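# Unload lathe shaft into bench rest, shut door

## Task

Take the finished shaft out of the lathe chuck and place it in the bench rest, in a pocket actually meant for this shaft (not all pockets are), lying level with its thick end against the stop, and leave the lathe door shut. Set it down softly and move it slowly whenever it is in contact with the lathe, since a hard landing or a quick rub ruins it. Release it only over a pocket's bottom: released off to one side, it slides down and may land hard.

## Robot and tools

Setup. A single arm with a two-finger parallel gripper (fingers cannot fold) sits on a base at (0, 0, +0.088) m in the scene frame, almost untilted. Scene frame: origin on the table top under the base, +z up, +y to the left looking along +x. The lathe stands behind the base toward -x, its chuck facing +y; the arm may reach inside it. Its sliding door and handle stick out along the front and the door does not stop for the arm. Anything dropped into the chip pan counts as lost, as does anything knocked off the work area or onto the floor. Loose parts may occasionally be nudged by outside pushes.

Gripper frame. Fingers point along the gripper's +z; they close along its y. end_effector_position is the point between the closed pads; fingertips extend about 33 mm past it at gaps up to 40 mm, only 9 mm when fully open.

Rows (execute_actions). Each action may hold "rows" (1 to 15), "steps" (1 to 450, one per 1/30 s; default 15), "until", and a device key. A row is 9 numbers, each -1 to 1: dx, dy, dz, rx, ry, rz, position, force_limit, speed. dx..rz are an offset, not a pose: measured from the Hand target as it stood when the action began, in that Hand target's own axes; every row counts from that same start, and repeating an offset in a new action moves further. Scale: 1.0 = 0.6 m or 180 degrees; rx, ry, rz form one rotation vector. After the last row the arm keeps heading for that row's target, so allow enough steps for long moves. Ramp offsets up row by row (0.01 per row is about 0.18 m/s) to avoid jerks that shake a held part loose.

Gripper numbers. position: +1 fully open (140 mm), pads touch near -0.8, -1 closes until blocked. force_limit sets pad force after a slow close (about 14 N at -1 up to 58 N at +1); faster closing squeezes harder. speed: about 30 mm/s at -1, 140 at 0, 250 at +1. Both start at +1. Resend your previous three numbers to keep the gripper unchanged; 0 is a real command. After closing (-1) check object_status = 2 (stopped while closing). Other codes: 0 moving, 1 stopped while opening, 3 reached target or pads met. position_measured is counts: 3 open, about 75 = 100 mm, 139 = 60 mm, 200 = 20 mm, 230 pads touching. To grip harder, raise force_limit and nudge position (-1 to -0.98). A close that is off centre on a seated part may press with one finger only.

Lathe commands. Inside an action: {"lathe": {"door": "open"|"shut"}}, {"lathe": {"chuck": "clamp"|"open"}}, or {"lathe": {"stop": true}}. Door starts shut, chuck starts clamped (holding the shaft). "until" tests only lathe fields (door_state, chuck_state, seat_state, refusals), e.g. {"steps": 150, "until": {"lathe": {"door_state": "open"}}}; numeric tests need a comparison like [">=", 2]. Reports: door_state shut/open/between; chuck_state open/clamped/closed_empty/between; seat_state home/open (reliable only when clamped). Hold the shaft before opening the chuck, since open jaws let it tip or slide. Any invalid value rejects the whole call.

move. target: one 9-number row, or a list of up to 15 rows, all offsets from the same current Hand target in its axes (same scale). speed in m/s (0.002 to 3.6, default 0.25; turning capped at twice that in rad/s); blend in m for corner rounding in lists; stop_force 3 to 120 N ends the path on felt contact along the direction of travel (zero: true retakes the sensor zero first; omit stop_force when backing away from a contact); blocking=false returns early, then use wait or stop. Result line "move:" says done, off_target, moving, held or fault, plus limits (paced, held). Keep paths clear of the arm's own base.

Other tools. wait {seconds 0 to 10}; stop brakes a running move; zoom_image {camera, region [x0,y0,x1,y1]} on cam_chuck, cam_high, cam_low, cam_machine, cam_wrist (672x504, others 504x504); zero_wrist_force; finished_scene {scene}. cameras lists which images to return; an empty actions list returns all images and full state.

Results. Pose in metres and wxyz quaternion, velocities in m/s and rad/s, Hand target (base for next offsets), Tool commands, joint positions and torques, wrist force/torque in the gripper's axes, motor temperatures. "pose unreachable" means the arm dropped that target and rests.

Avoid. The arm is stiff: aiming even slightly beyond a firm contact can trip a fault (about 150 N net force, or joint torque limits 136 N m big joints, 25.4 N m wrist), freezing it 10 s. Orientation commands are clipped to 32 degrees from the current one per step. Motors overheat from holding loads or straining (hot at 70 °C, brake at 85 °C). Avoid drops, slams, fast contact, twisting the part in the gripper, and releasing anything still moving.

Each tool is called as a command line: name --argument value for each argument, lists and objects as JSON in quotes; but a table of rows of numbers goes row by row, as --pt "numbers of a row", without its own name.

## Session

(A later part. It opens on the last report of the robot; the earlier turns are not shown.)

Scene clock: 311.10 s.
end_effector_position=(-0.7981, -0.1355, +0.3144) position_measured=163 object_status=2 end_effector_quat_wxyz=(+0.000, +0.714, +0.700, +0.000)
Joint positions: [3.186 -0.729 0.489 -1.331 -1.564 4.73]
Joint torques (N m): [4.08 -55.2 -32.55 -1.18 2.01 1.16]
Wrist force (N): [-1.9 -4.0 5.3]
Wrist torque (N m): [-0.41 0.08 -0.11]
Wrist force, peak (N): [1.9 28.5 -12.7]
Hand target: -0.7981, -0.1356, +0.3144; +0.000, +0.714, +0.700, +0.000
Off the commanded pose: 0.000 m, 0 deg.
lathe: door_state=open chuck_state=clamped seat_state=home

execute_actions --actions '[{"rows":[[0,0,0,0,0,0,-0.98,1,-1]],"steps":40}]'

execute_actions --actions '[{"lathe":{"chuck":"open"},"steps":120,"until":{"lathe":{"chuck_state":"open"}}}]' --cameras '["cam_wrist","cam_chuck"]'

Scene clock: 316.03 s.
end_effector_position=(-0.7981, -0.1356, +0.3144) position_measured=164 object_status=2 end_effector_quat_wxyz=(+0.000, +0.714, +0.700, +0.000)
Joint positions: [3.186 -0.729 0.489 -1.331 -1.564 4.73]
Joint torques (N m): [6.77 -55.87 -29.94 -1.58 1.84 0.98]
Wrist force (N): [-1.6 -3.4 3.2]
Wrist torque (N m): [-0.40 0.01 -0.13]
Wrist force, peak (N): [-1.6 -4.4 5.6]
Hand target: -0.7981, -0.1356, +0.3144; +0.000, +0.714, +0.700, +0.000
Off the commanded pose: 0.000 m, 0 deg.
lathe: door_state=open chuck_state=clamped seat_state=home

Scene clock: 316.87 s.
end_effector_position=(-0.7981, -0.1356, +0.3144) position_measured=164 object_status=2 end_effector_quat_wxyz=(+0.000, +0.714, +0.700, +0.000)
Joint positions: [3.186 -0.729 0.489 -1.331 -1.564 4.73]
Joint torques (N m): [7.02 -55.42 -28.4 -4.18 1.88 1.16]
Wrist force (N): [0.3 1.1 4.5]
Wrist torque (N m): [0.27 0.01 -0.08]
Wrist force, peak (N): [0.3 1.5 5.0]
Hand target: -0.7981, -0.1356, +0.3144; +0.000, +0.714, +0.700, +0.000
Tool commands: gripper/position=-0.98 gripper/force_limit=+1.0 gripper/speed=-1.0
Off the commanded pose: 0.000 m, 0 deg.
lathe: door_state=open chuck_state=open seat_state=home
camera_calibration:
cam_wrist: T_world_to_cam=[[0.999665, -0.0231828, -0.0115345, 0.808155], [-0.0173974, -0.931263, 0.363932, -0.25093], [-0.0191786, -0.36361, -0.931354, 0.372623], [0, 0, 0, 1]] pos_world=[-0.805103, -0.0794571, 0.447687]
Images, in order (width x height): cam_chuck 504x504, cam_wrist 672x504.

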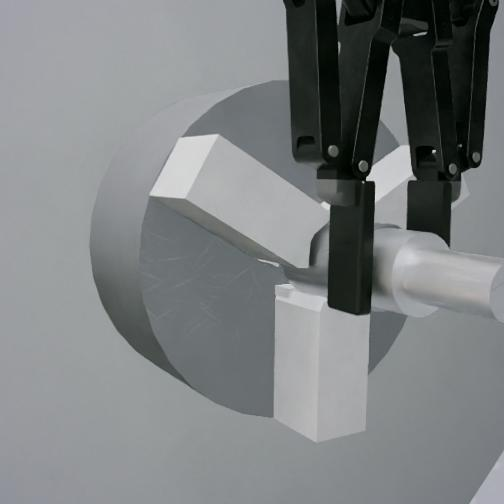

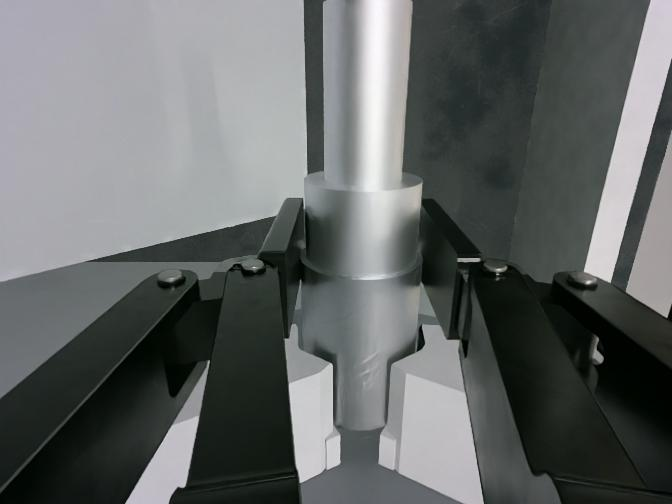

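move --target '[0.1,0,0,0,0,0,-0.98,1,-1]' --speed 0.012 --stop_force 12 --cameras '["cam_wrist","cam_chuck"]'

Scene clock: 327.20 s.
end_effector_position=(-0.7970, -0.0756, +0.3144) position_measured=164 object_status=2 end_effector_quat_wxyz=(+0.000, +0.714, +0.700, +0.000)
Joint positions: [3.11 -0.77 0.564 -1.365 -1.564 4.654]
Joint torques (N m): [8.49 -53.66 -32.83 -2.57 2.15 0.86]
Wrist force (N): [0.1 0.9 4.8]
Wrist torque (N m): [0.21 0.04 0.02]
Wrist force, peak (N): [0.0 0.9 5.2]
Hand target: -0.7970, -0.0756, +0.3144; +0.000, +0.714, +0.700, +0.000
Off the commanded pose: 0.000 m, 0 deg.
lathe: door_state=open chuck_state=open seat_state=open
move: done
camera_calibration:
cam_wrist: T_world_to_cam=[[0.999663, -0.0232187, -0.0116278, 0.808386], [-0.0173968, -0.931262, 0.363934, -0.195034], [-0.0192786, -0.363609, -0.931352, 0.394381], [0, 0, 0, 1]] pos_world=[-0.803903, -0.0194571, 0.447687]
Images, in order (width x height): cam_chuck 504x504, cam_wrist 672x504.

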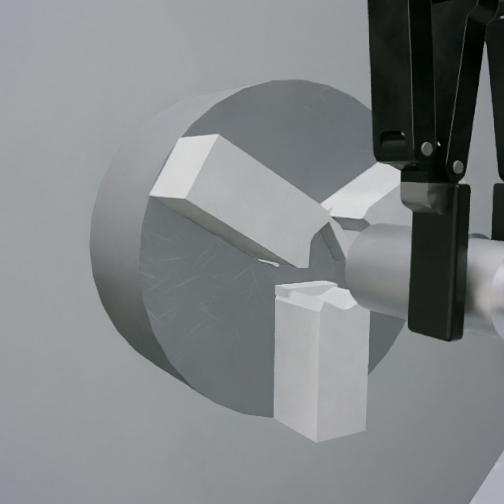

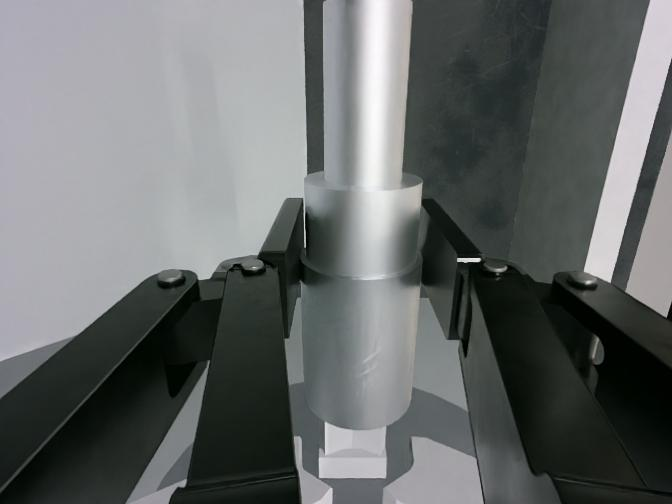

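move --pt "0.1 0 0 0 0 0 -0.98 1 -1" --pt "0.2 0.25 -0.1 0 0 0 -0.98 1 -1" --pt "0.45 0.583 -0.2 0 0 0 -0.98 1 -1" --pt "0.833 0.967 -0.233 0 0 0 -0.98 1 -1" --speed '[0.08,0.12,0.2,0.2]' --blend '[0.03,0.05,0.06,0]'

Scene clock: 336.63 s.
end_effector_position=(-0.2072, +0.4129, +0.4537) position_measured=164 object_status=2 end_effector_quat_wxyz=(+0.000, +0.714, +0.700, +0.000)
Joint positions: [1.787 -1.654 1.424 -1.334 -1.569 3.331]
Joint torques (N m): [-6.51 -25.14 -21.6 -3.94 2.5 -0.66]
Wrist force (N): [0.3 0.9 4.5]
Wrist torque (N m): [0.19 0.01 -0.09]
Wrist force, peak (N): [3.1 3.5 4.4]
Hand target: -0.2071, +0.4130, +0.4537; +0.000, +0.714, +0.700, +0.000
Off the commanded pose: 0.000 m, 0 deg.
lathe: door_state=open chuck_state=open seat_state=open
move: done

move --pt "0.1018 0.343 0 0 0 0 -0.98 1 -1" --pt "-0.0064 0.762 0 0 0 -0.02 -0.98 1 -1" --pt "-0.252 0.984 0 0 0 -0.0469 -0.98 1 -1" --speed 0.25 --blend '[0.08,0.08,0]'

execute_actions --actions '[{"lathe":{"door":"shut"},"steps":1}]'

Scene clock: 368.93 s.
end_effector_position=(+0.3802, +0.2504, +0.4539) position_measured=164 object_status=2 end_effector_quat_wxyz=(+0.000, +0.660, +0.751, +0.000)
Joint positions: [0.341 -1.672 1.44 -1.336 -1.577 1.738]
Joint torques (N m): [-6.85 -28.62 -19.4 -2 0.7 -1.12]
Wrist force (N): [0.0 1.3 4.4]
Wrist torque (N m): [0.28 0.07 -0.11]
Wrist force, peak (N): [-4.2 3.7 4.3]
Hand target: +0.3802, +0.2503, +0.4539; +0.000, +0.660, +0.751, +0.000
Off the commanded pose: 0.000 m, 0 deg.
lathe: door_state=open chuck_state=open seat_state=open
move: done

Scene clock: 369.17 s.
end_effector_position=(+0.3802, +0.2504, +0.4539) position_measured=164 object_status=2 end_effector_quat_wxyz=(+0.000, +0.660, +0.751, +0.000)
Joint positions: [0.341 -1.672 1.44 -1.336 -1.577 1.738]
Joint torques (N m): [-7.91 -28.1 -19.14 -1.95 -1.01 -1.21]
Wrist force (N): [0.3 1.2 4.6]
Wrist torque (N m): [0.27 0.00 -0.08]
Wrist force, peak (N): [0.3 1.2 4.6]
Hand target: +0.3802, +0.2503, +0.4539; +0.000, +0.660, +0.751, +0.000
Tool commands: gripper/position=-0.98 gripper/force_limit=+1.0 gripper/speed=-1.0
Off the commanded pose: 0.000 m, 0 deg.
lathe: door_state=between chuck_state=open seat_state=open

move --target '[-0.5982,0.071,0.5067,0,0,0,-0.98,1,-1]' --speed 0.2 --cameras '["cam_wrist","cam_low","cam_high"]'

zoom_image --camera "cam_low" --region '[110, 200, 350, 360]'

Scene clock: 377.03 s.
end_effector_position=(+0.4682, -0.1005, +0.1503) position_measured=164 object_status=2 end_effector_quat_wxyz=(+0.000, +0.661, +0.751, +0.000)
Joint positions: [-0.442 -1.499 2.073 -2.147 -1.577 0.955]
Joint torques (N m): [-1.85 -20.06 -28.85 -3.9 1.41 -0.4]
Wrist force (N): [0.3 1.1 4.7]
Wrist torque (N m): [0.23 0.01 -0.11]
Wrist force, peak (N): [-3.0 1.5 6.9]
Hand target: +0.4682, -0.1006, +0.1502; +0.000, +0.660, +0.751, +0.000
Off the commanded pose: 0.000 m, 0 deg.
lathe: door_state=shut chuck_state=open seat_state=open
move: done
camera_calibration:
cam_wrist: T_world_to_cam=[[0.992239, 0.123789, -0.011793, -0.440564], [0.11957, -0.923763, 0.363819, -0.199853], [0.0341428, -0.362406, -0.931395, 0.231881], [0, 0, 0, 1]] pos_world=[0.453124, -0.0460447, 0.283487]
Images, in order (width x height): cam_high 504x504, cam_low 504x504, cam_wrist 672x504.

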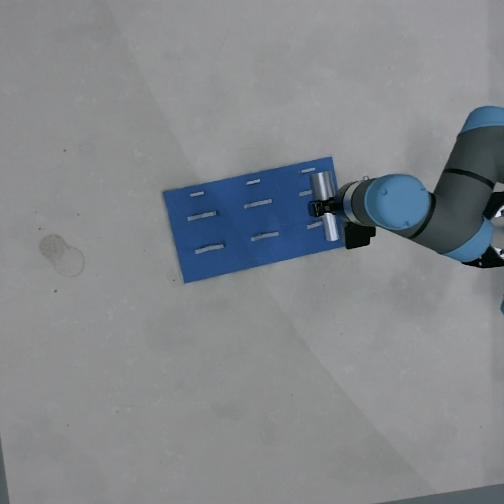

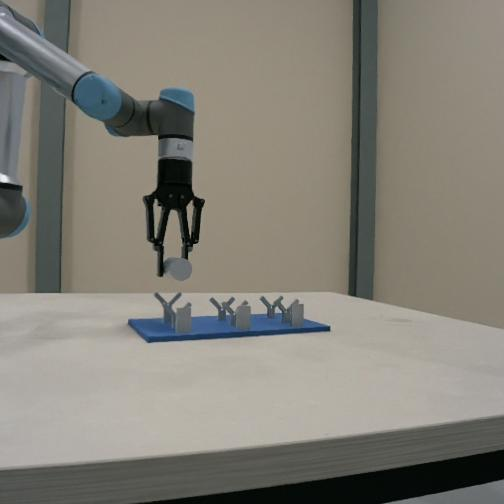

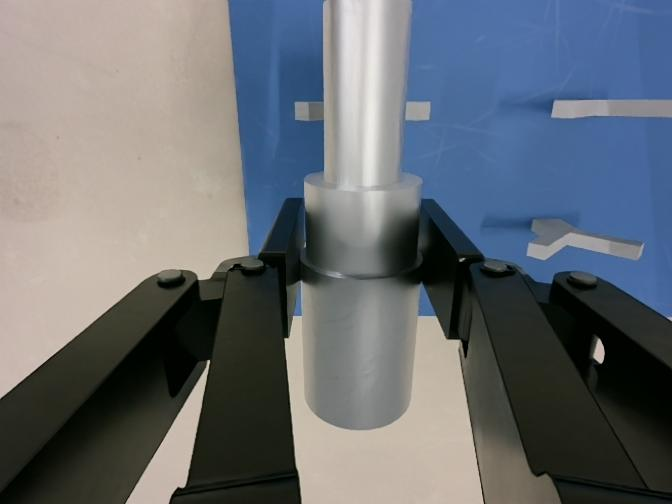

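Scaled by 2.100 from the camera's 504x504 image, which has a finer 720x720 frame.

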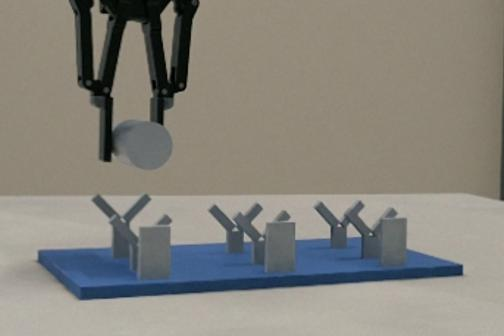

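move --target '[0,0.0013,0.0937,0,0,0,-0.98,1,-1]' --speed 0.04 --stop_force 6 --cameras '["cam_wrist","cam_low"]'

zoom_image --camera "cam_low" --region '[110, 230, 290, 360]'

zoom_image --camera "cam_wrist" --region '[250, 50, 650, 450]'

Scene clock: 387.57 s.
end_effector_position=(+0.4690, -0.1005, +0.0940) position_measured=164 object_status=2 end_effector_quat_wxyz=(+0.000, +0.660, +0.751, +0.000)
Joint positions: [-0.442 -1.403 2.142 -2.313 -1.578 0.955]
Joint torques (N m): [8.66 -34.71 -27.08 -4 -1.94 1.21]
Wrist force (N): [0.5 0.6 4.6]
Wrist torque (N m): [0.15 -0.03 -0.09]
Wrist force, peak (N): [0.5 1.0 5.5]
Hand target: +0.4690, -0.1005, +0.0940; +0.000, +0.660, +0.751, +0.000
Off the commanded pose: 0.000 m, 0 deg.
lathe: door_state=shut chuck_state=open seat_state=open
move: done
camera_calibration:
cam_wrist: T_world_to_cam=[[0.992234, 0.123831, -0.0117165, -0.442034], [0.119578, -0.923724, 0.363917, -0.179525], [0.0342412, -0.362492, -0.931358, 0.179452], [0, 0, 0, 1]] pos_world=[0.453924, -0.0460448, 0.227287]
Images, in order (width x height): cam_low 504x504, cam_wrist 672x504.

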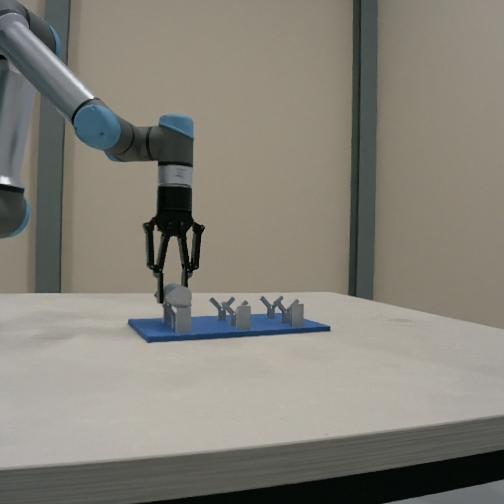

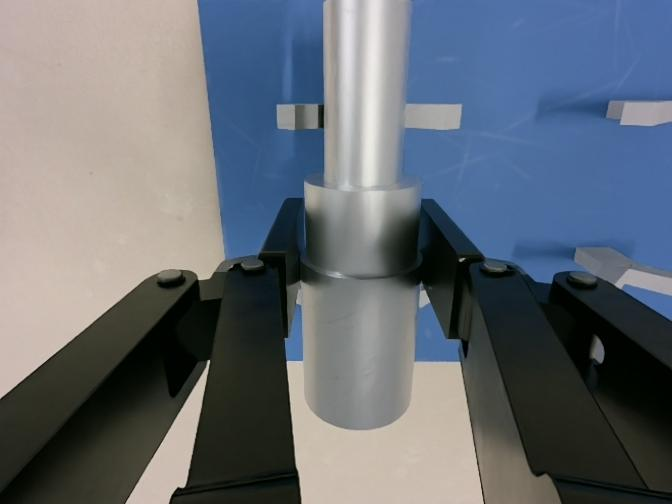

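Scaled by 2.800 from the camera's 504x504 image, which has a finer 720x720 frame.

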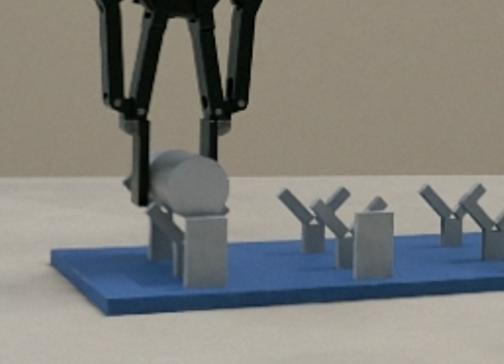

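Scaled by 1.260 from the camera's 672x504 image, which has a finer 960x720 frame.

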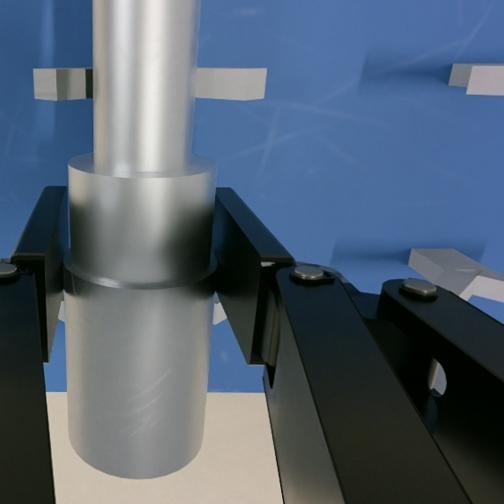

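move --target '[-0.0333,0.0017,0,0,0,0,-0.98,1,-1]' --speed 0.01 --stop_force 4 --cameras '["cam_wrist","cam_low"]'

zoom_image --camera "cam_low" --region '[110, 230, 290, 360]'

zoom_image --camera "cam_wrist" --region '[170, 50, 570, 450]'

Scene clock: 396.83 s.
end_effector_position=(+0.4708, -0.1103, +0.0940) position_measured=164 object_status=2 end_effector_quat_wxyz=(+0.000, +0.660, +0.751, +0.000)
Joint positions: [-0.459 -1.395 2.132 -2.311 -1.578 0.938]
Joint torques (N m): [8.14 -35.12 -14.56 -4.68 -3.04 1.06]
Wrist force (N): [3.5 1.7 3.3]
Wrist torque (N m): [0.37 -0.14 -0.07]
Wrist force, peak (N): [12.2 -0.4 1.1]
Hand target: +0.4708, -0.1103, +0.0940; +0.000, +0.660, +0.751, +0.000 (not the last commanded pose)
Off the commanded pose: 0.010 m, 0 deg.
lathe: door_state=shut chuck_state=open seat_state=open
move: contact
camera_calibration:
cam_wrist: T_world_to_cam=[[0.992235, 0.123825, -0.0117281, -0.442592], [0.119574, -0.92369, 0.364003, -0.188902], [0.0342396, -0.362579, -0.931324, 0.175789], [0, 0, 0, 1]] pos_world=[0.455724, -0.0559449, 0.227287]
Images, in order (width x height): cam_low 504x504, cam_wrist 672x504.

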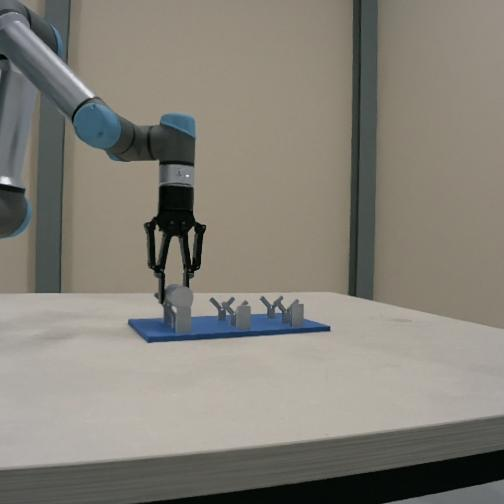

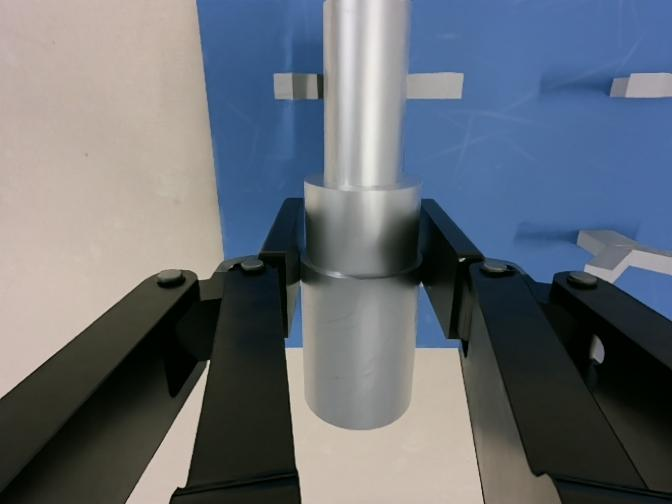

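Scaled by 2.800 from the camera's 504x504 image, which has a finer 720x720 frame.

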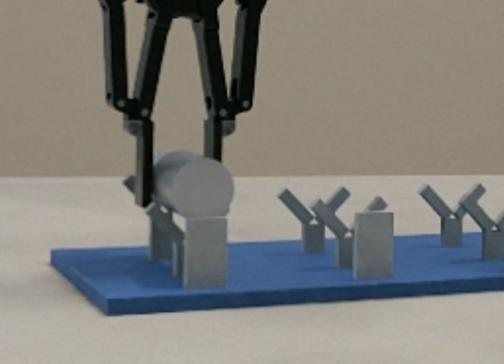

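Scaled by 1.260 from the camera's 672x504 image, which has a finer 960x720 frame.

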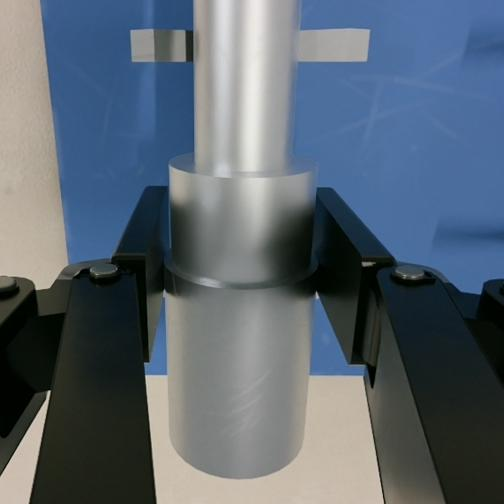

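zoom_image --camera "cam_low" --region '[150, 270, 210, 340]'

Scaled by 7.200 from the camera's 504x504 image, which has a finer 720x720 frame.

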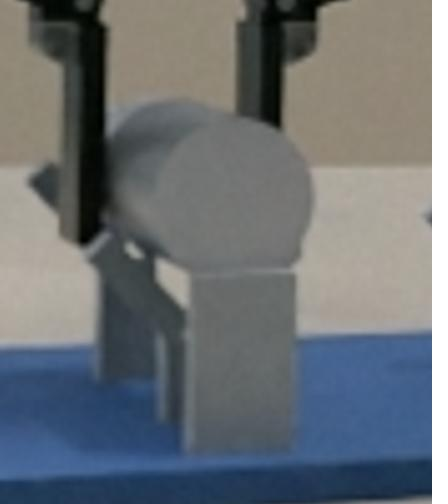

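move --target '[0.0025,0,0,0,0,0,-0.98,1,-1]' --speed 0.01

move --target '[0,0,0.025,0,0,0,-0.98,1,-1]' --speed 0.005 --stop_force 3 --cameras '["cam_wrist","cam_low"]'

zoom_image --camera "cam_low" --region '[150, 270, 210, 340]'

Scene clock: 423.37 s.
end_effector_position=(+0.4706, -0.1088, +0.0940) position_measured=164 object_status=2 end_effector_quat_wxyz=(+0.000, +0.660, +0.751, +0.000)
Joint positions: [-0.456 -1.396 2.133 -2.311 -1.578 0.941]
Joint torques (N m): [5.98 -34.04 -15.87 -4.52 -0.09 0.84]
Wrist force (N): [0.3 1.8 4.5]
Wrist torque (N m): [0.41 -0.01 -0.09]
Wrist force, peak (N): [3.5 2.2 4.0]
Hand target: +0.4706, -0.1089, +0.0940; +0.000, +0.660, +0.751, +0.000
Off the commanded pose: 0.000 m, 0 deg.
lathe: door_state=shut chuck_state=open seat_state=open
move: done

Scene clock: 425.33 s.
end_effector_position=(+0.4706, -0.1089, +0.0893) position_measured=164 object_status=2 end_effector_quat_wxyz=(+0.000, +0.660, +0.751, +0.000)
Joint positions: [-0.456 -1.387 2.138 -2.325 -1.577 0.94]
Joint torques (N m): [-4.39 -35.05 -26.29 -1.92 0.28 -0.43]
Wrist force (N): [-0.6 3.5 3.6]
Wrist torque (N m): [0.49 -0.04 -0.14]
Wrist force, peak (N): [-0.7 5.3 3.3]
Hand target: +0.4706, -0.1089, +0.0893; +0.000, +0.660, +0.751, +0.000 (not the last commanded pose)
Off the commanded pose: 0.010 m, 0 deg.
lathe: door_state=shut chuck_state=open seat_state=open
move: contact
camera_calibration:
cam_wrist: T_world_to_cam=[[0.992234, 0.123831, -0.0117165, -0.442637], [0.119578, -0.923724, 0.363917, -0.185766], [0.0342412, -0.362492, -0.931358, 0.171975], [0, 0, 0, 1]] pos_world=[0.455524, -0.0544448, 0.222587]
Images, in order (width x height): cam_low 504x504, cam_wrist 672x504.

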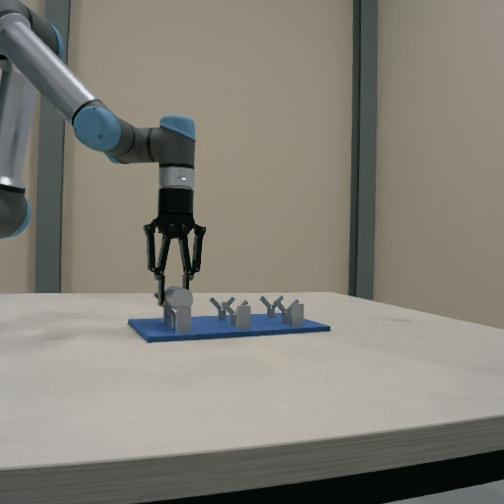

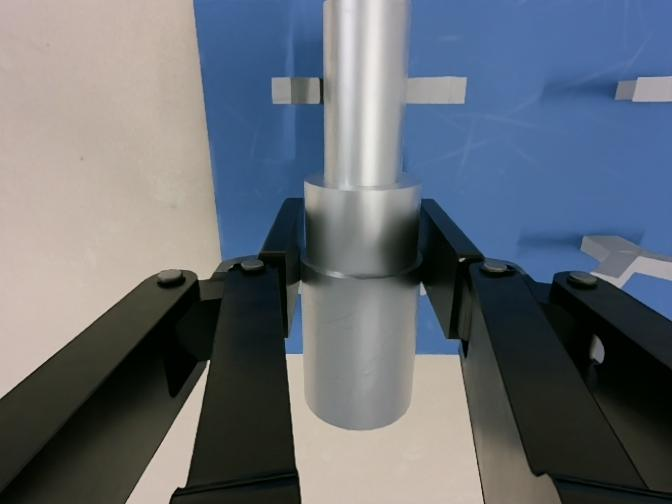

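Scaled by 7.200 from the camera's 504x504 image, which has a finer 720x720 frame.

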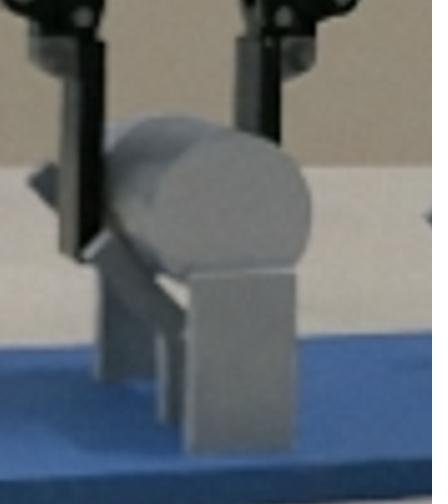

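move --pt "0 0 -0.0015 0 0 0 -0.98 1 -1" --pt "0 0.0017 -0.0015 0 0 0 -0.98 1 -1" --speed 0.01

move --target '[0,0,0.02,0,0,0,-0.98,1,-1]' --speed 0.005 --stop_force 4

Scene clock: 429.13 s.
end_effector_position=(+0.4717, -0.1088, +0.0902) position_measured=164 object_status=2 end_effector_quat_wxyz=(+0.000, +0.661, +0.751, +0.000)
Joint positions: [-0.455 -1.387 2.135 -2.322 -1.578 0.942]
Joint torques (N m): [4.7 -29.05 -17.47 -2.22 -2 0.4]
Wrist force (N): [0.7 1.9 4.4]
Wrist torque (N m): [0.43 -0.08 -0.10]
Wrist force, peak (N): [0.4 2.5 4.6]
Hand target: +0.4716, -0.1087, +0.0902; +0.000, +0.660, +0.751, +0.000
Off the commanded pose: 0.000 m, 0 deg.
lathe: door_state=shut chuck_state=open seat_state=open
move: done

Scene clock: 430.57 s.
end_effector_position=(+0.4716, -0.1087, +0.0882) position_measured=164 object_status=2 end_effector_quat_wxyz=(+0.000, +0.660, +0.751, +0.000)
Joint positions: [-0.455 -1.383 2.137 -2.328 -1.578 0.942]
Joint torques (N m): [-1.38 -34.65 -25.13 -1.79 -1.91 -0.5]
Wrist force (N): [-0.7 4.1 3.8]
Wrist torque (N m): [0.37 -0.07 -0.16]
Wrist force, peak (N): [-1.1 6.5 3.4]
Hand target: +0.4716, -0.1087, +0.0882; +0.000, +0.660, +0.751, +0.000 (not the last commanded pose)
Off the commanded pose: 0.010 m, 0 deg.
lathe: door_state=shut chuck_state=open seat_state=open
move: contact

move --pt "0 0 -0.0025 0 0 0 -0.98 1 -1" --pt "0 0.0025 -0.0025 0 0 0 -0.98 1 -1" --speed 0.01

move --target '[0,0,0.02,0,0,0,-0.98,1,-1]' --speed 0.005 --stop_force 4 --cameras '["cam_wrist","cam_low"]'

zoom_image --camera "cam_wrist" --region '[170, 50, 570, 450]'

Scene clock: 437.57 s.
end_effector_position=(+0.4732, -0.1085, +0.0897) position_measured=164 object_status=2 end_effector_quat_wxyz=(+0.000, +0.660, +0.751, +0.000)
Joint positions: [-0.453 -1.383 2.131 -2.322 -1.578 0.944]
Joint torques (N m): [2.63 -32.64 -15.61 -2.3 -1.99 0.28]
Wrist force (N): [0.5 2.0 4.3]
Wrist torque (N m): [0.44 -0.04 -0.09]
Wrist force, peak (N): [-0.7 4.7 3.7]
Hand target: +0.4731, -0.1085, +0.0897; +0.000, +0.660, +0.751, +0.000
Off the commanded pose: 0.000 m, 0 deg.
lathe: door_state=shut chuck_state=open seat_state=open
move: done

Scene clock: 438.80 s.
end_effector_position=(+0.4731, -0.1085, +0.0887) position_measured=164 object_status=2 end_effector_quat_wxyz=(+0.000, +0.660, +0.751, +0.000)
Joint positions: [-0.453 -1.381 2.133 -2.325 -1.578 0.944]
Joint torques (N m): [5.2 -35.17 -26.64 -2.33 -1.95 0.65]
Wrist force (N): [2.4 1.1 1.8]
Wrist torque (N m): [0.43 -0.12 -0.10]
Wrist force, peak (N): [6.1 -5.8 -14.3]
Hand target: +0.4731, -0.1085, +0.0887; +0.000, +0.660, +0.751, +0.000 (not the last commanded pose)
Off the commanded pose: 0.011 m, 0 deg.
lathe: door_state=shut chuck_state=open seat_state=open
move: contact
camera_calibration:
cam_wrist: T_world_to_cam=[[0.99222, 0.123952, -0.0116708, -0.445172], [0.11967, -0.923674, 0.364014, -0.185502], [0.0343401, -0.362578, -0.93132, 0.171324], [0, 0, 0, 1]] pos_world=[0.458024, -0.0540449, 0.221887]
Images, in order (width x height): cam_low 504x504, cam_wrist 672x504.

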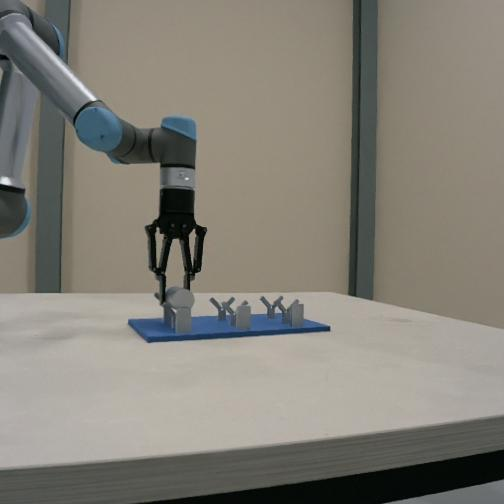

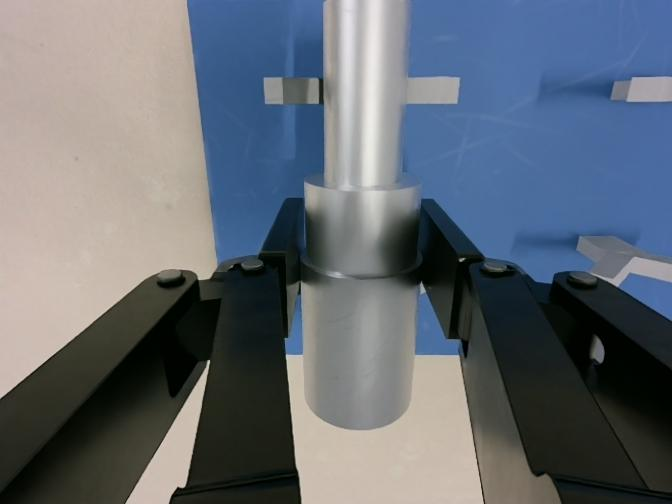

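Scaled by 1.260 from the camera's 672x504 image, which has a finer 960x720 frame.

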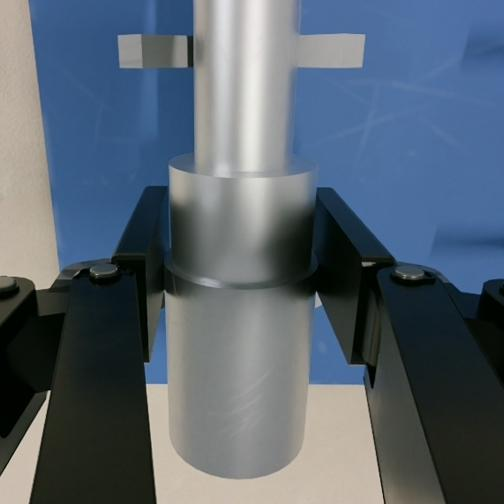

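move --pt "0 0 -0.0025 0 0 0 -0.98 1 -1" --pt "0 -0.0018 -0.0025 0 0 -0.0033 -0.98 1 -1" --speed 0.01

move --target '[0,0,0.02,0,0,0,-0.98,1,-1]' --speed 0.004 --stop_force 4 --cameras '["cam_wrist","cam_low"]'

zoom_image --camera "cam_wrist" --region '[170, 50, 570, 450]'

Scene clock: 450.20 s.
end_effector_position=(+0.4721, -0.1086, +0.0902) position_measured=164 object_status=2 end_effector_quat_wxyz=(+0.000, +0.656, +0.754, +0.000)
Joint positions: [-0.454 -1.386 2.134 -2.322 -1.578 0.932]
Joint torques (N m): [-6.5 -32.63 -16.48 -4.62 -0.39 0.62]
Wrist force (N): [0.6 2.1 4.4]
Wrist torque (N m): [0.47 -0.06 0.05]
Wrist force, peak (N): [0.9 2.1 4.7]
Hand target: +0.4721, -0.1086, +0.0902; +0.000, +0.657, +0.754, +0.000
Off the commanded pose: 0.000 m, 0 deg.
lathe: door_state=shut chuck_state=open seat_state=open
move: done

Scene clock: 451.83 s.
end_effector_position=(+0.4721, -0.1086, +0.0879) position_measured=164 object_status=2 end_effector_quat_wxyz=(+0.000, +0.657, +0.754, +0.000)
Joint positions: [-0.454 -1.382 2.136 -2.328 -1.578 0.932]
Joint torques (N m): [-6.64 -34.69 -26.96 -2.29 -0.07 0.67]
Wrist force (N): [2.9 0.9 1.1]
Wrist torque (N m): [0.35 -0.13 0.12]
Wrist force, peak (N): [5.6 -3.4 -10.6]
Hand target: +0.4721, -0.1086, +0.0879; +0.000, +0.657, +0.754, +0.000 (not the last commanded pose)
Off the commanded pose: 0.010 m, 0 deg.
lathe: door_state=shut chuck_state=open seat_state=open
move: contact
camera_calibration:
cam_wrist: T_world_to_cam=[[0.990878, 0.134259, -0.0116679, -0.44235], [0.129266, -0.922393, 0.363981, -0.189626], [0.0381054, -0.362169, -0.931333, 0.168928], [0, 0, 0, 1]] pos_world=[0.45639, -0.0543395, 0.221187]
Images, in order (width x height): cam_low 504x504, cam_wrist 672x504.

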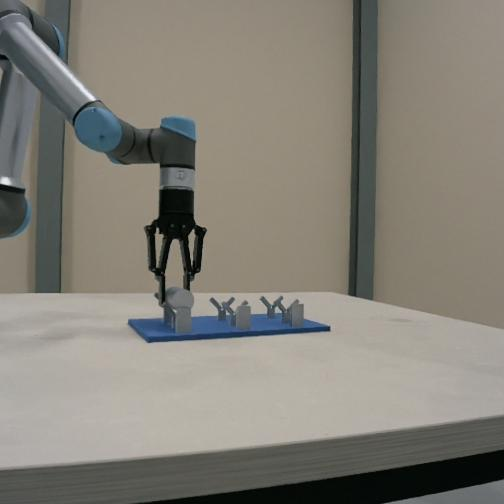

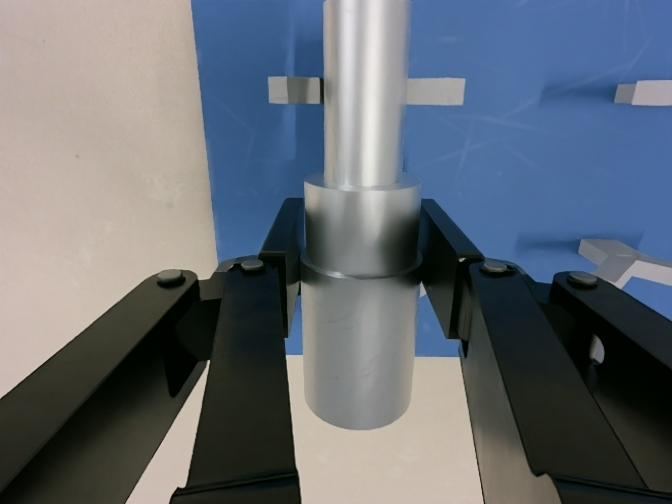

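Scaled by 1.260 from the camera's 672x504 image, which has a finer 960x720 frame.

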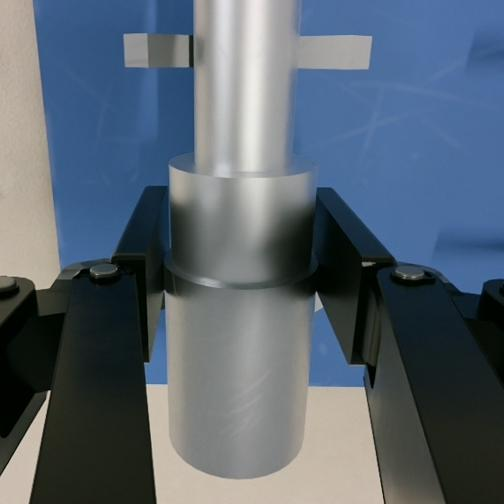

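execute_actions --actions '[{"rows":[[0,0,0,0,0,0,0.3,-1,-1]],"steps":60}]' --cameras '["cam_wrist","cam_low"]'

zoom_image --camera "cam_low" --region '[130, 260, 210, 340]'

Scene clock: 465.20 s.
end_effector_position=(+0.4721, -0.1086, +0.0879) position_measured=91 object_status=3 end_effector_quat_wxyz=(+0.000, +0.657, +0.754, +0.000)
Joint positions: [-0.454 -1.382 2.136 -2.328 -1.578 0.932]
Joint torques (N m): [8.04 -20.96 -12.56 -2.36 -0.08 0.83]
Wrist force (N): [0.6 1.9 -0.3]
Wrist torque (N m): [0.42 -0.11 0.06]
Wrist force, peak (N): [0.6 1.8 4.3]
Hand target: +0.4721, -0.1086, +0.0879; +0.000, +0.657, +0.754, +0.000
Off the commanded pose: 0.000 m, 0 deg.
lathe: door_state=shut chuck_state=open seat_state=open
camera_calibration:
cam_wrist: T_world_to_cam=[[0.990878, 0.134254, -0.0116804, -0.442348], [0.129262, -0.922359, 0.364067, -0.189641], [0.0381037, -0.362256, -0.9313, 0.168916], [0, 0, 0, 1]] pos_world=[0.45639, -0.0543397, 0.221187]
Images, in order (width x height): cam_low 504x504, cam_wrist 672x504.

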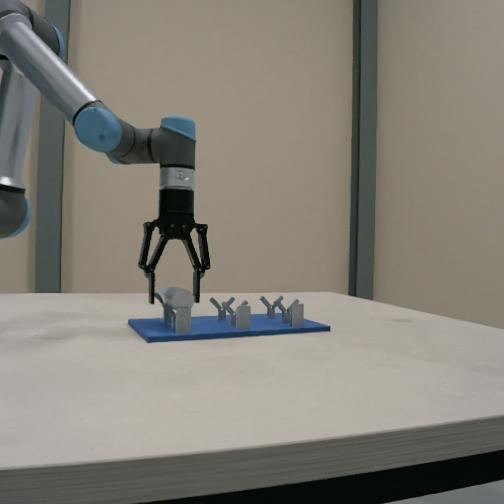

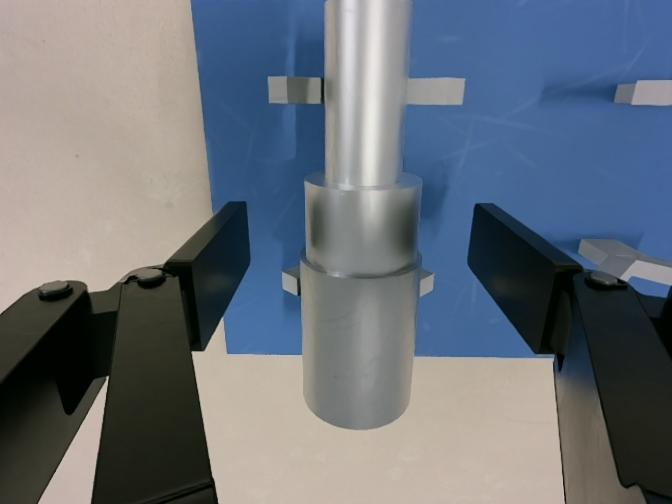

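Scaled by 6.300 from the camera's 504x504 image, which has a finer 720x720 frame.

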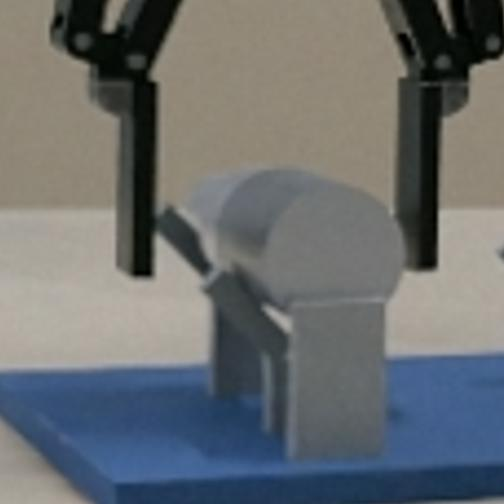

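move --pt "0 0 -0.15 0 0 0 0.3 -1 -1" --pt "0.178 0 -0.15 0 0 0 0.3 -1 -1" --speed '[0.08,0.15]'

execute_actions --actions '[{"rows":[[0,0,0,0,0,0,-1,-1,0]],"steps":45}]' --cameras '["cam_wrist"]'

Scene clock: 480.53 s.
end_effector_position=(+0.4573, -0.0028, +0.1778) position_measured=91 object_status=3 end_effector_quat_wxyz=(+0.000, +0.656, +0.754, +0.000)
Joint positions: [-0.249 -1.587 2.083 -2.069 -1.578 1.137]
Joint torques (N m): [5.12 -15.35 -28.2 -1.48 -1.85 0.47]
Wrist force (N): [0.6 1.8 -0.2]
Wrist torque (N m): [0.40 -0.09 0.03]
Wrist force, peak (N): [2.9 2.1 -0.3]
Hand target: +0.4573, -0.0027, +0.1778; +0.000, +0.657, +0.754, +0.000
Off the commanded pose: 0.000 m, 0 deg.
lathe: door_state=shut chuck_state=open seat_state=open
move: done

Scene clock: 482.23 s.
end_effector_position=(+0.4573, -0.0027, +0.1778) position_measured=233 object_status=3 end_effector_quat_wxyz=(+0.000, +0.657, +0.754, +0.000)
Joint positions: [-0.249 -1.587 2.083 -2.069 -1.578 1.137]
Joint torques (N m): [8.25 -14.66 -28.09 -1.71 1.79 1]
Wrist force (N): [0.2 2.0 -0.5]
Wrist torque (N m): [0.43 -0.01 0.03]
Wrist force, peak (N): [0.3 2.1 -0.3]
Hand target: +0.4573, -0.0027, +0.1778; +0.000, +0.657, +0.754, +0.000
Off the commanded pose: 0.000 m, 0 deg.
lathe: door_state=shut chuck_state=open seat_state=open
camera_calibration:
cam_wrist: T_world_to_cam=[[0.990878, 0.134253, -0.0116806, -0.440951], [0.12926, -0.922346, 0.3641, -0.122767], [0.038108, -0.362289, -0.931287, 0.291465], [0, 0, 0, 1]] pos_world=[0.44169, 0.0515603, 0.310987]
Images, in order (width x height): cam_wrist 672x504.

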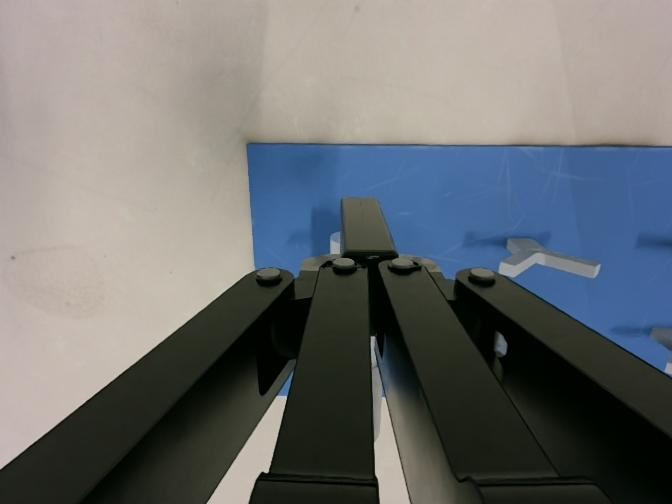

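move --target '[0,0,0.133,0,0,0,-1,-1,0]' --speed 0.06 --stop_force 6 --cameras '["cam_low","cam_wrist"]'

move --target '[-0.04,0,0,0,0,0,-1,-1,0]' --speed 0.005 --stop_force 4 --cameras '["cam_low","cam_wrist"]'

Scene clock: 489.30 s.
end_effector_position=(+0.4573, -0.0028, +0.0980) position_measured=233 object_status=3 end_effector_quat_wxyz=(+0.000, +0.657, +0.754, +0.000)
Joint positions: [-0.251 -1.458 2.196 -2.311 -1.578 1.136]
Joint torques (N m): [-2.12 -29.86 -25.39 -3.91 2.08 0.12]
Wrist force (N): [0.5 1.9 -0.7]
Wrist torque (N m): [0.42 -0.06 0.04]
Wrist force, peak (N): [0.5 2.3 -0.3]
Hand target: +0.4573, -0.0028, +0.0980; +0.000, +0.657, +0.754, +0.000
Off the commanded pose: 0.000 m, 0 deg.
lathe: door_state=shut chuck_state=open seat_state=open
move: done
camera_calibration:
cam_wrist: T_world_to_cam=[[0.990878, 0.134259, -0.0116679, -0.441872], [0.129266, -0.922393, 0.363981, -0.0937763], [0.0381054, -0.362169, -0.931333, 0.217119], [0, 0, 0, 1]] pos_world=[0.44169, 0.0514605, 0.231187]
Images, in order (width x height): cam_low 504x504, cam_wrist 672x504.

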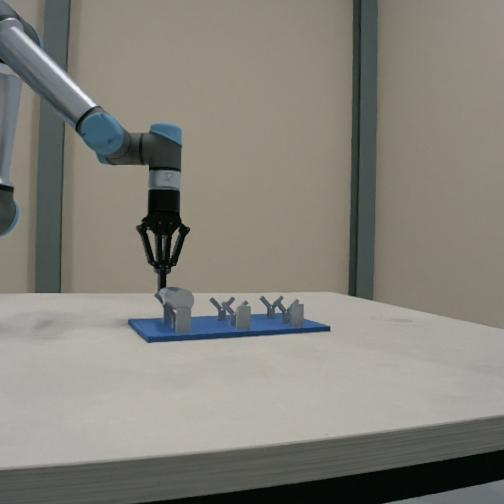

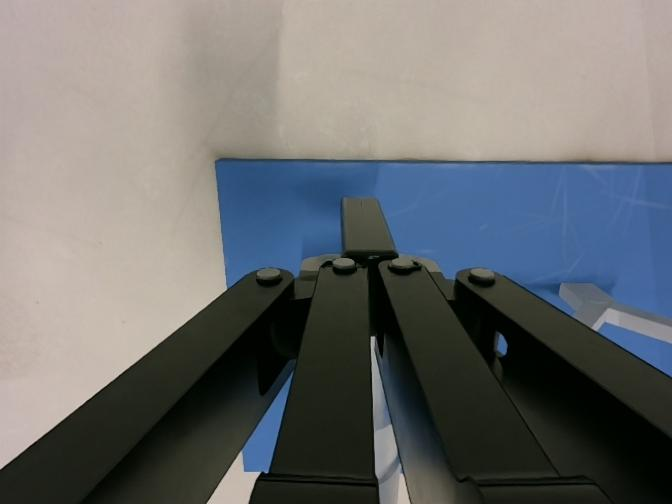

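Scene clock: 493.07 s.
end_effector_position=(+0.4594, -0.0175, +0.0980) position_measured=233 object_status=3 end_effector_quat_wxyz=(+0.000, +0.657, +0.754, +0.000)
Joint positions: [-0.281 -1.453 2.19 -2.31 -1.578 1.105]
Joint torques (N m): [8.29 -30.77 -12.94 -4.15 -3.14 1.17]
Wrist force (N): [3.0 3.0 -0.4]
Wrist torque (N m): [0.38 -0.12 -0.01]
Wrist force, peak (N): [7.1 2.5 -1.9]
Hand target: +0.4594, -0.0175, +0.0980; +0.000, +0.657, +0.754, +0.000 (not the last commanded pose)
Off the commanded pose: 0.009 m, 0 deg.
lathe: door_state=shut chuck_state=open seat_state=open
move: contact
camera_calibration:
cam_wrist: T_world_to_cam=[[0.990878, 0.134259, -0.0116679, -0.441881], [0.129266, -0.922393, 0.363981, -0.107594], [0.0381054, -0.362169, -0.931333, 0.211719], [0, 0, 0, 1]] pos_world=[0.44369, 0.0367605, 0.231187]
Images, in order (width x height): cam_low 504x504, cam_wrist 672x504.

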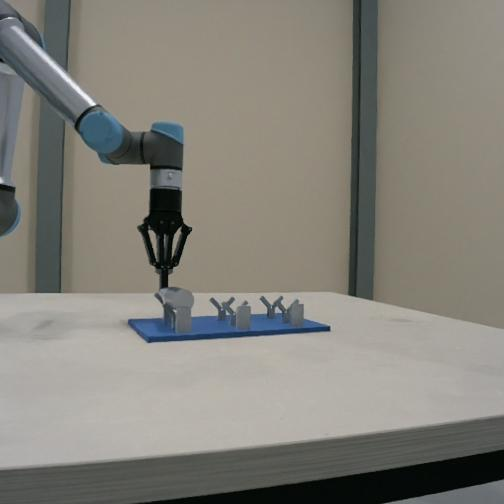

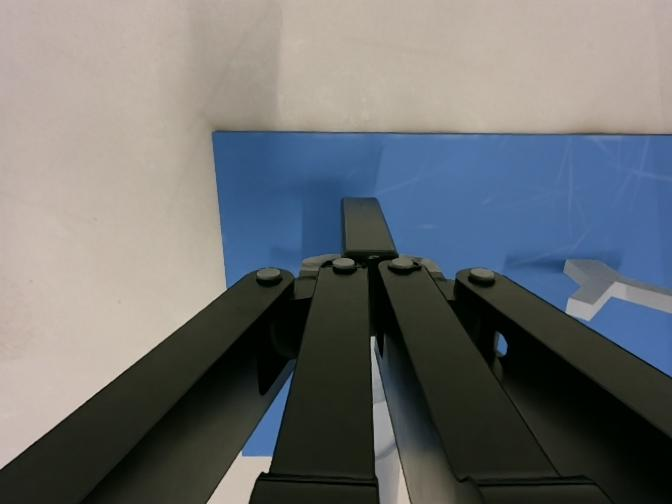

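move --target '[-0.015,0,0,0,0,0,-1,-1,0]' --speed 0.004 --stop_force 7

Scene clock: 497.97 s.
end_effector_position=(+0.4596, -0.0192, +0.0980) position_measured=233 object_status=3 end_effector_quat_wxyz=(+0.000, +0.657, +0.754, +0.000)
Joint positions: [-0.284 -1.452 2.189 -2.31 -1.578 1.102]
Joint torques (N m): [6.17 -29.96 -12.18 -4.79 -1.3 1.2]
Wrist force (N): [9.0 2.3 -2.4]
Wrist torque (N m): [0.44 -0.32 0.04]
Wrist force, peak (N): [14.3 2.2 -5.0]
Hand target: +0.4596, -0.0192, +0.0980; +0.000, +0.657, +0.754, +0.000 (not the last commanded pose)
Off the commanded pose: 0.007 m, 0 deg.
lathe: door_state=shut chuck_state=open seat_state=open
move: contact


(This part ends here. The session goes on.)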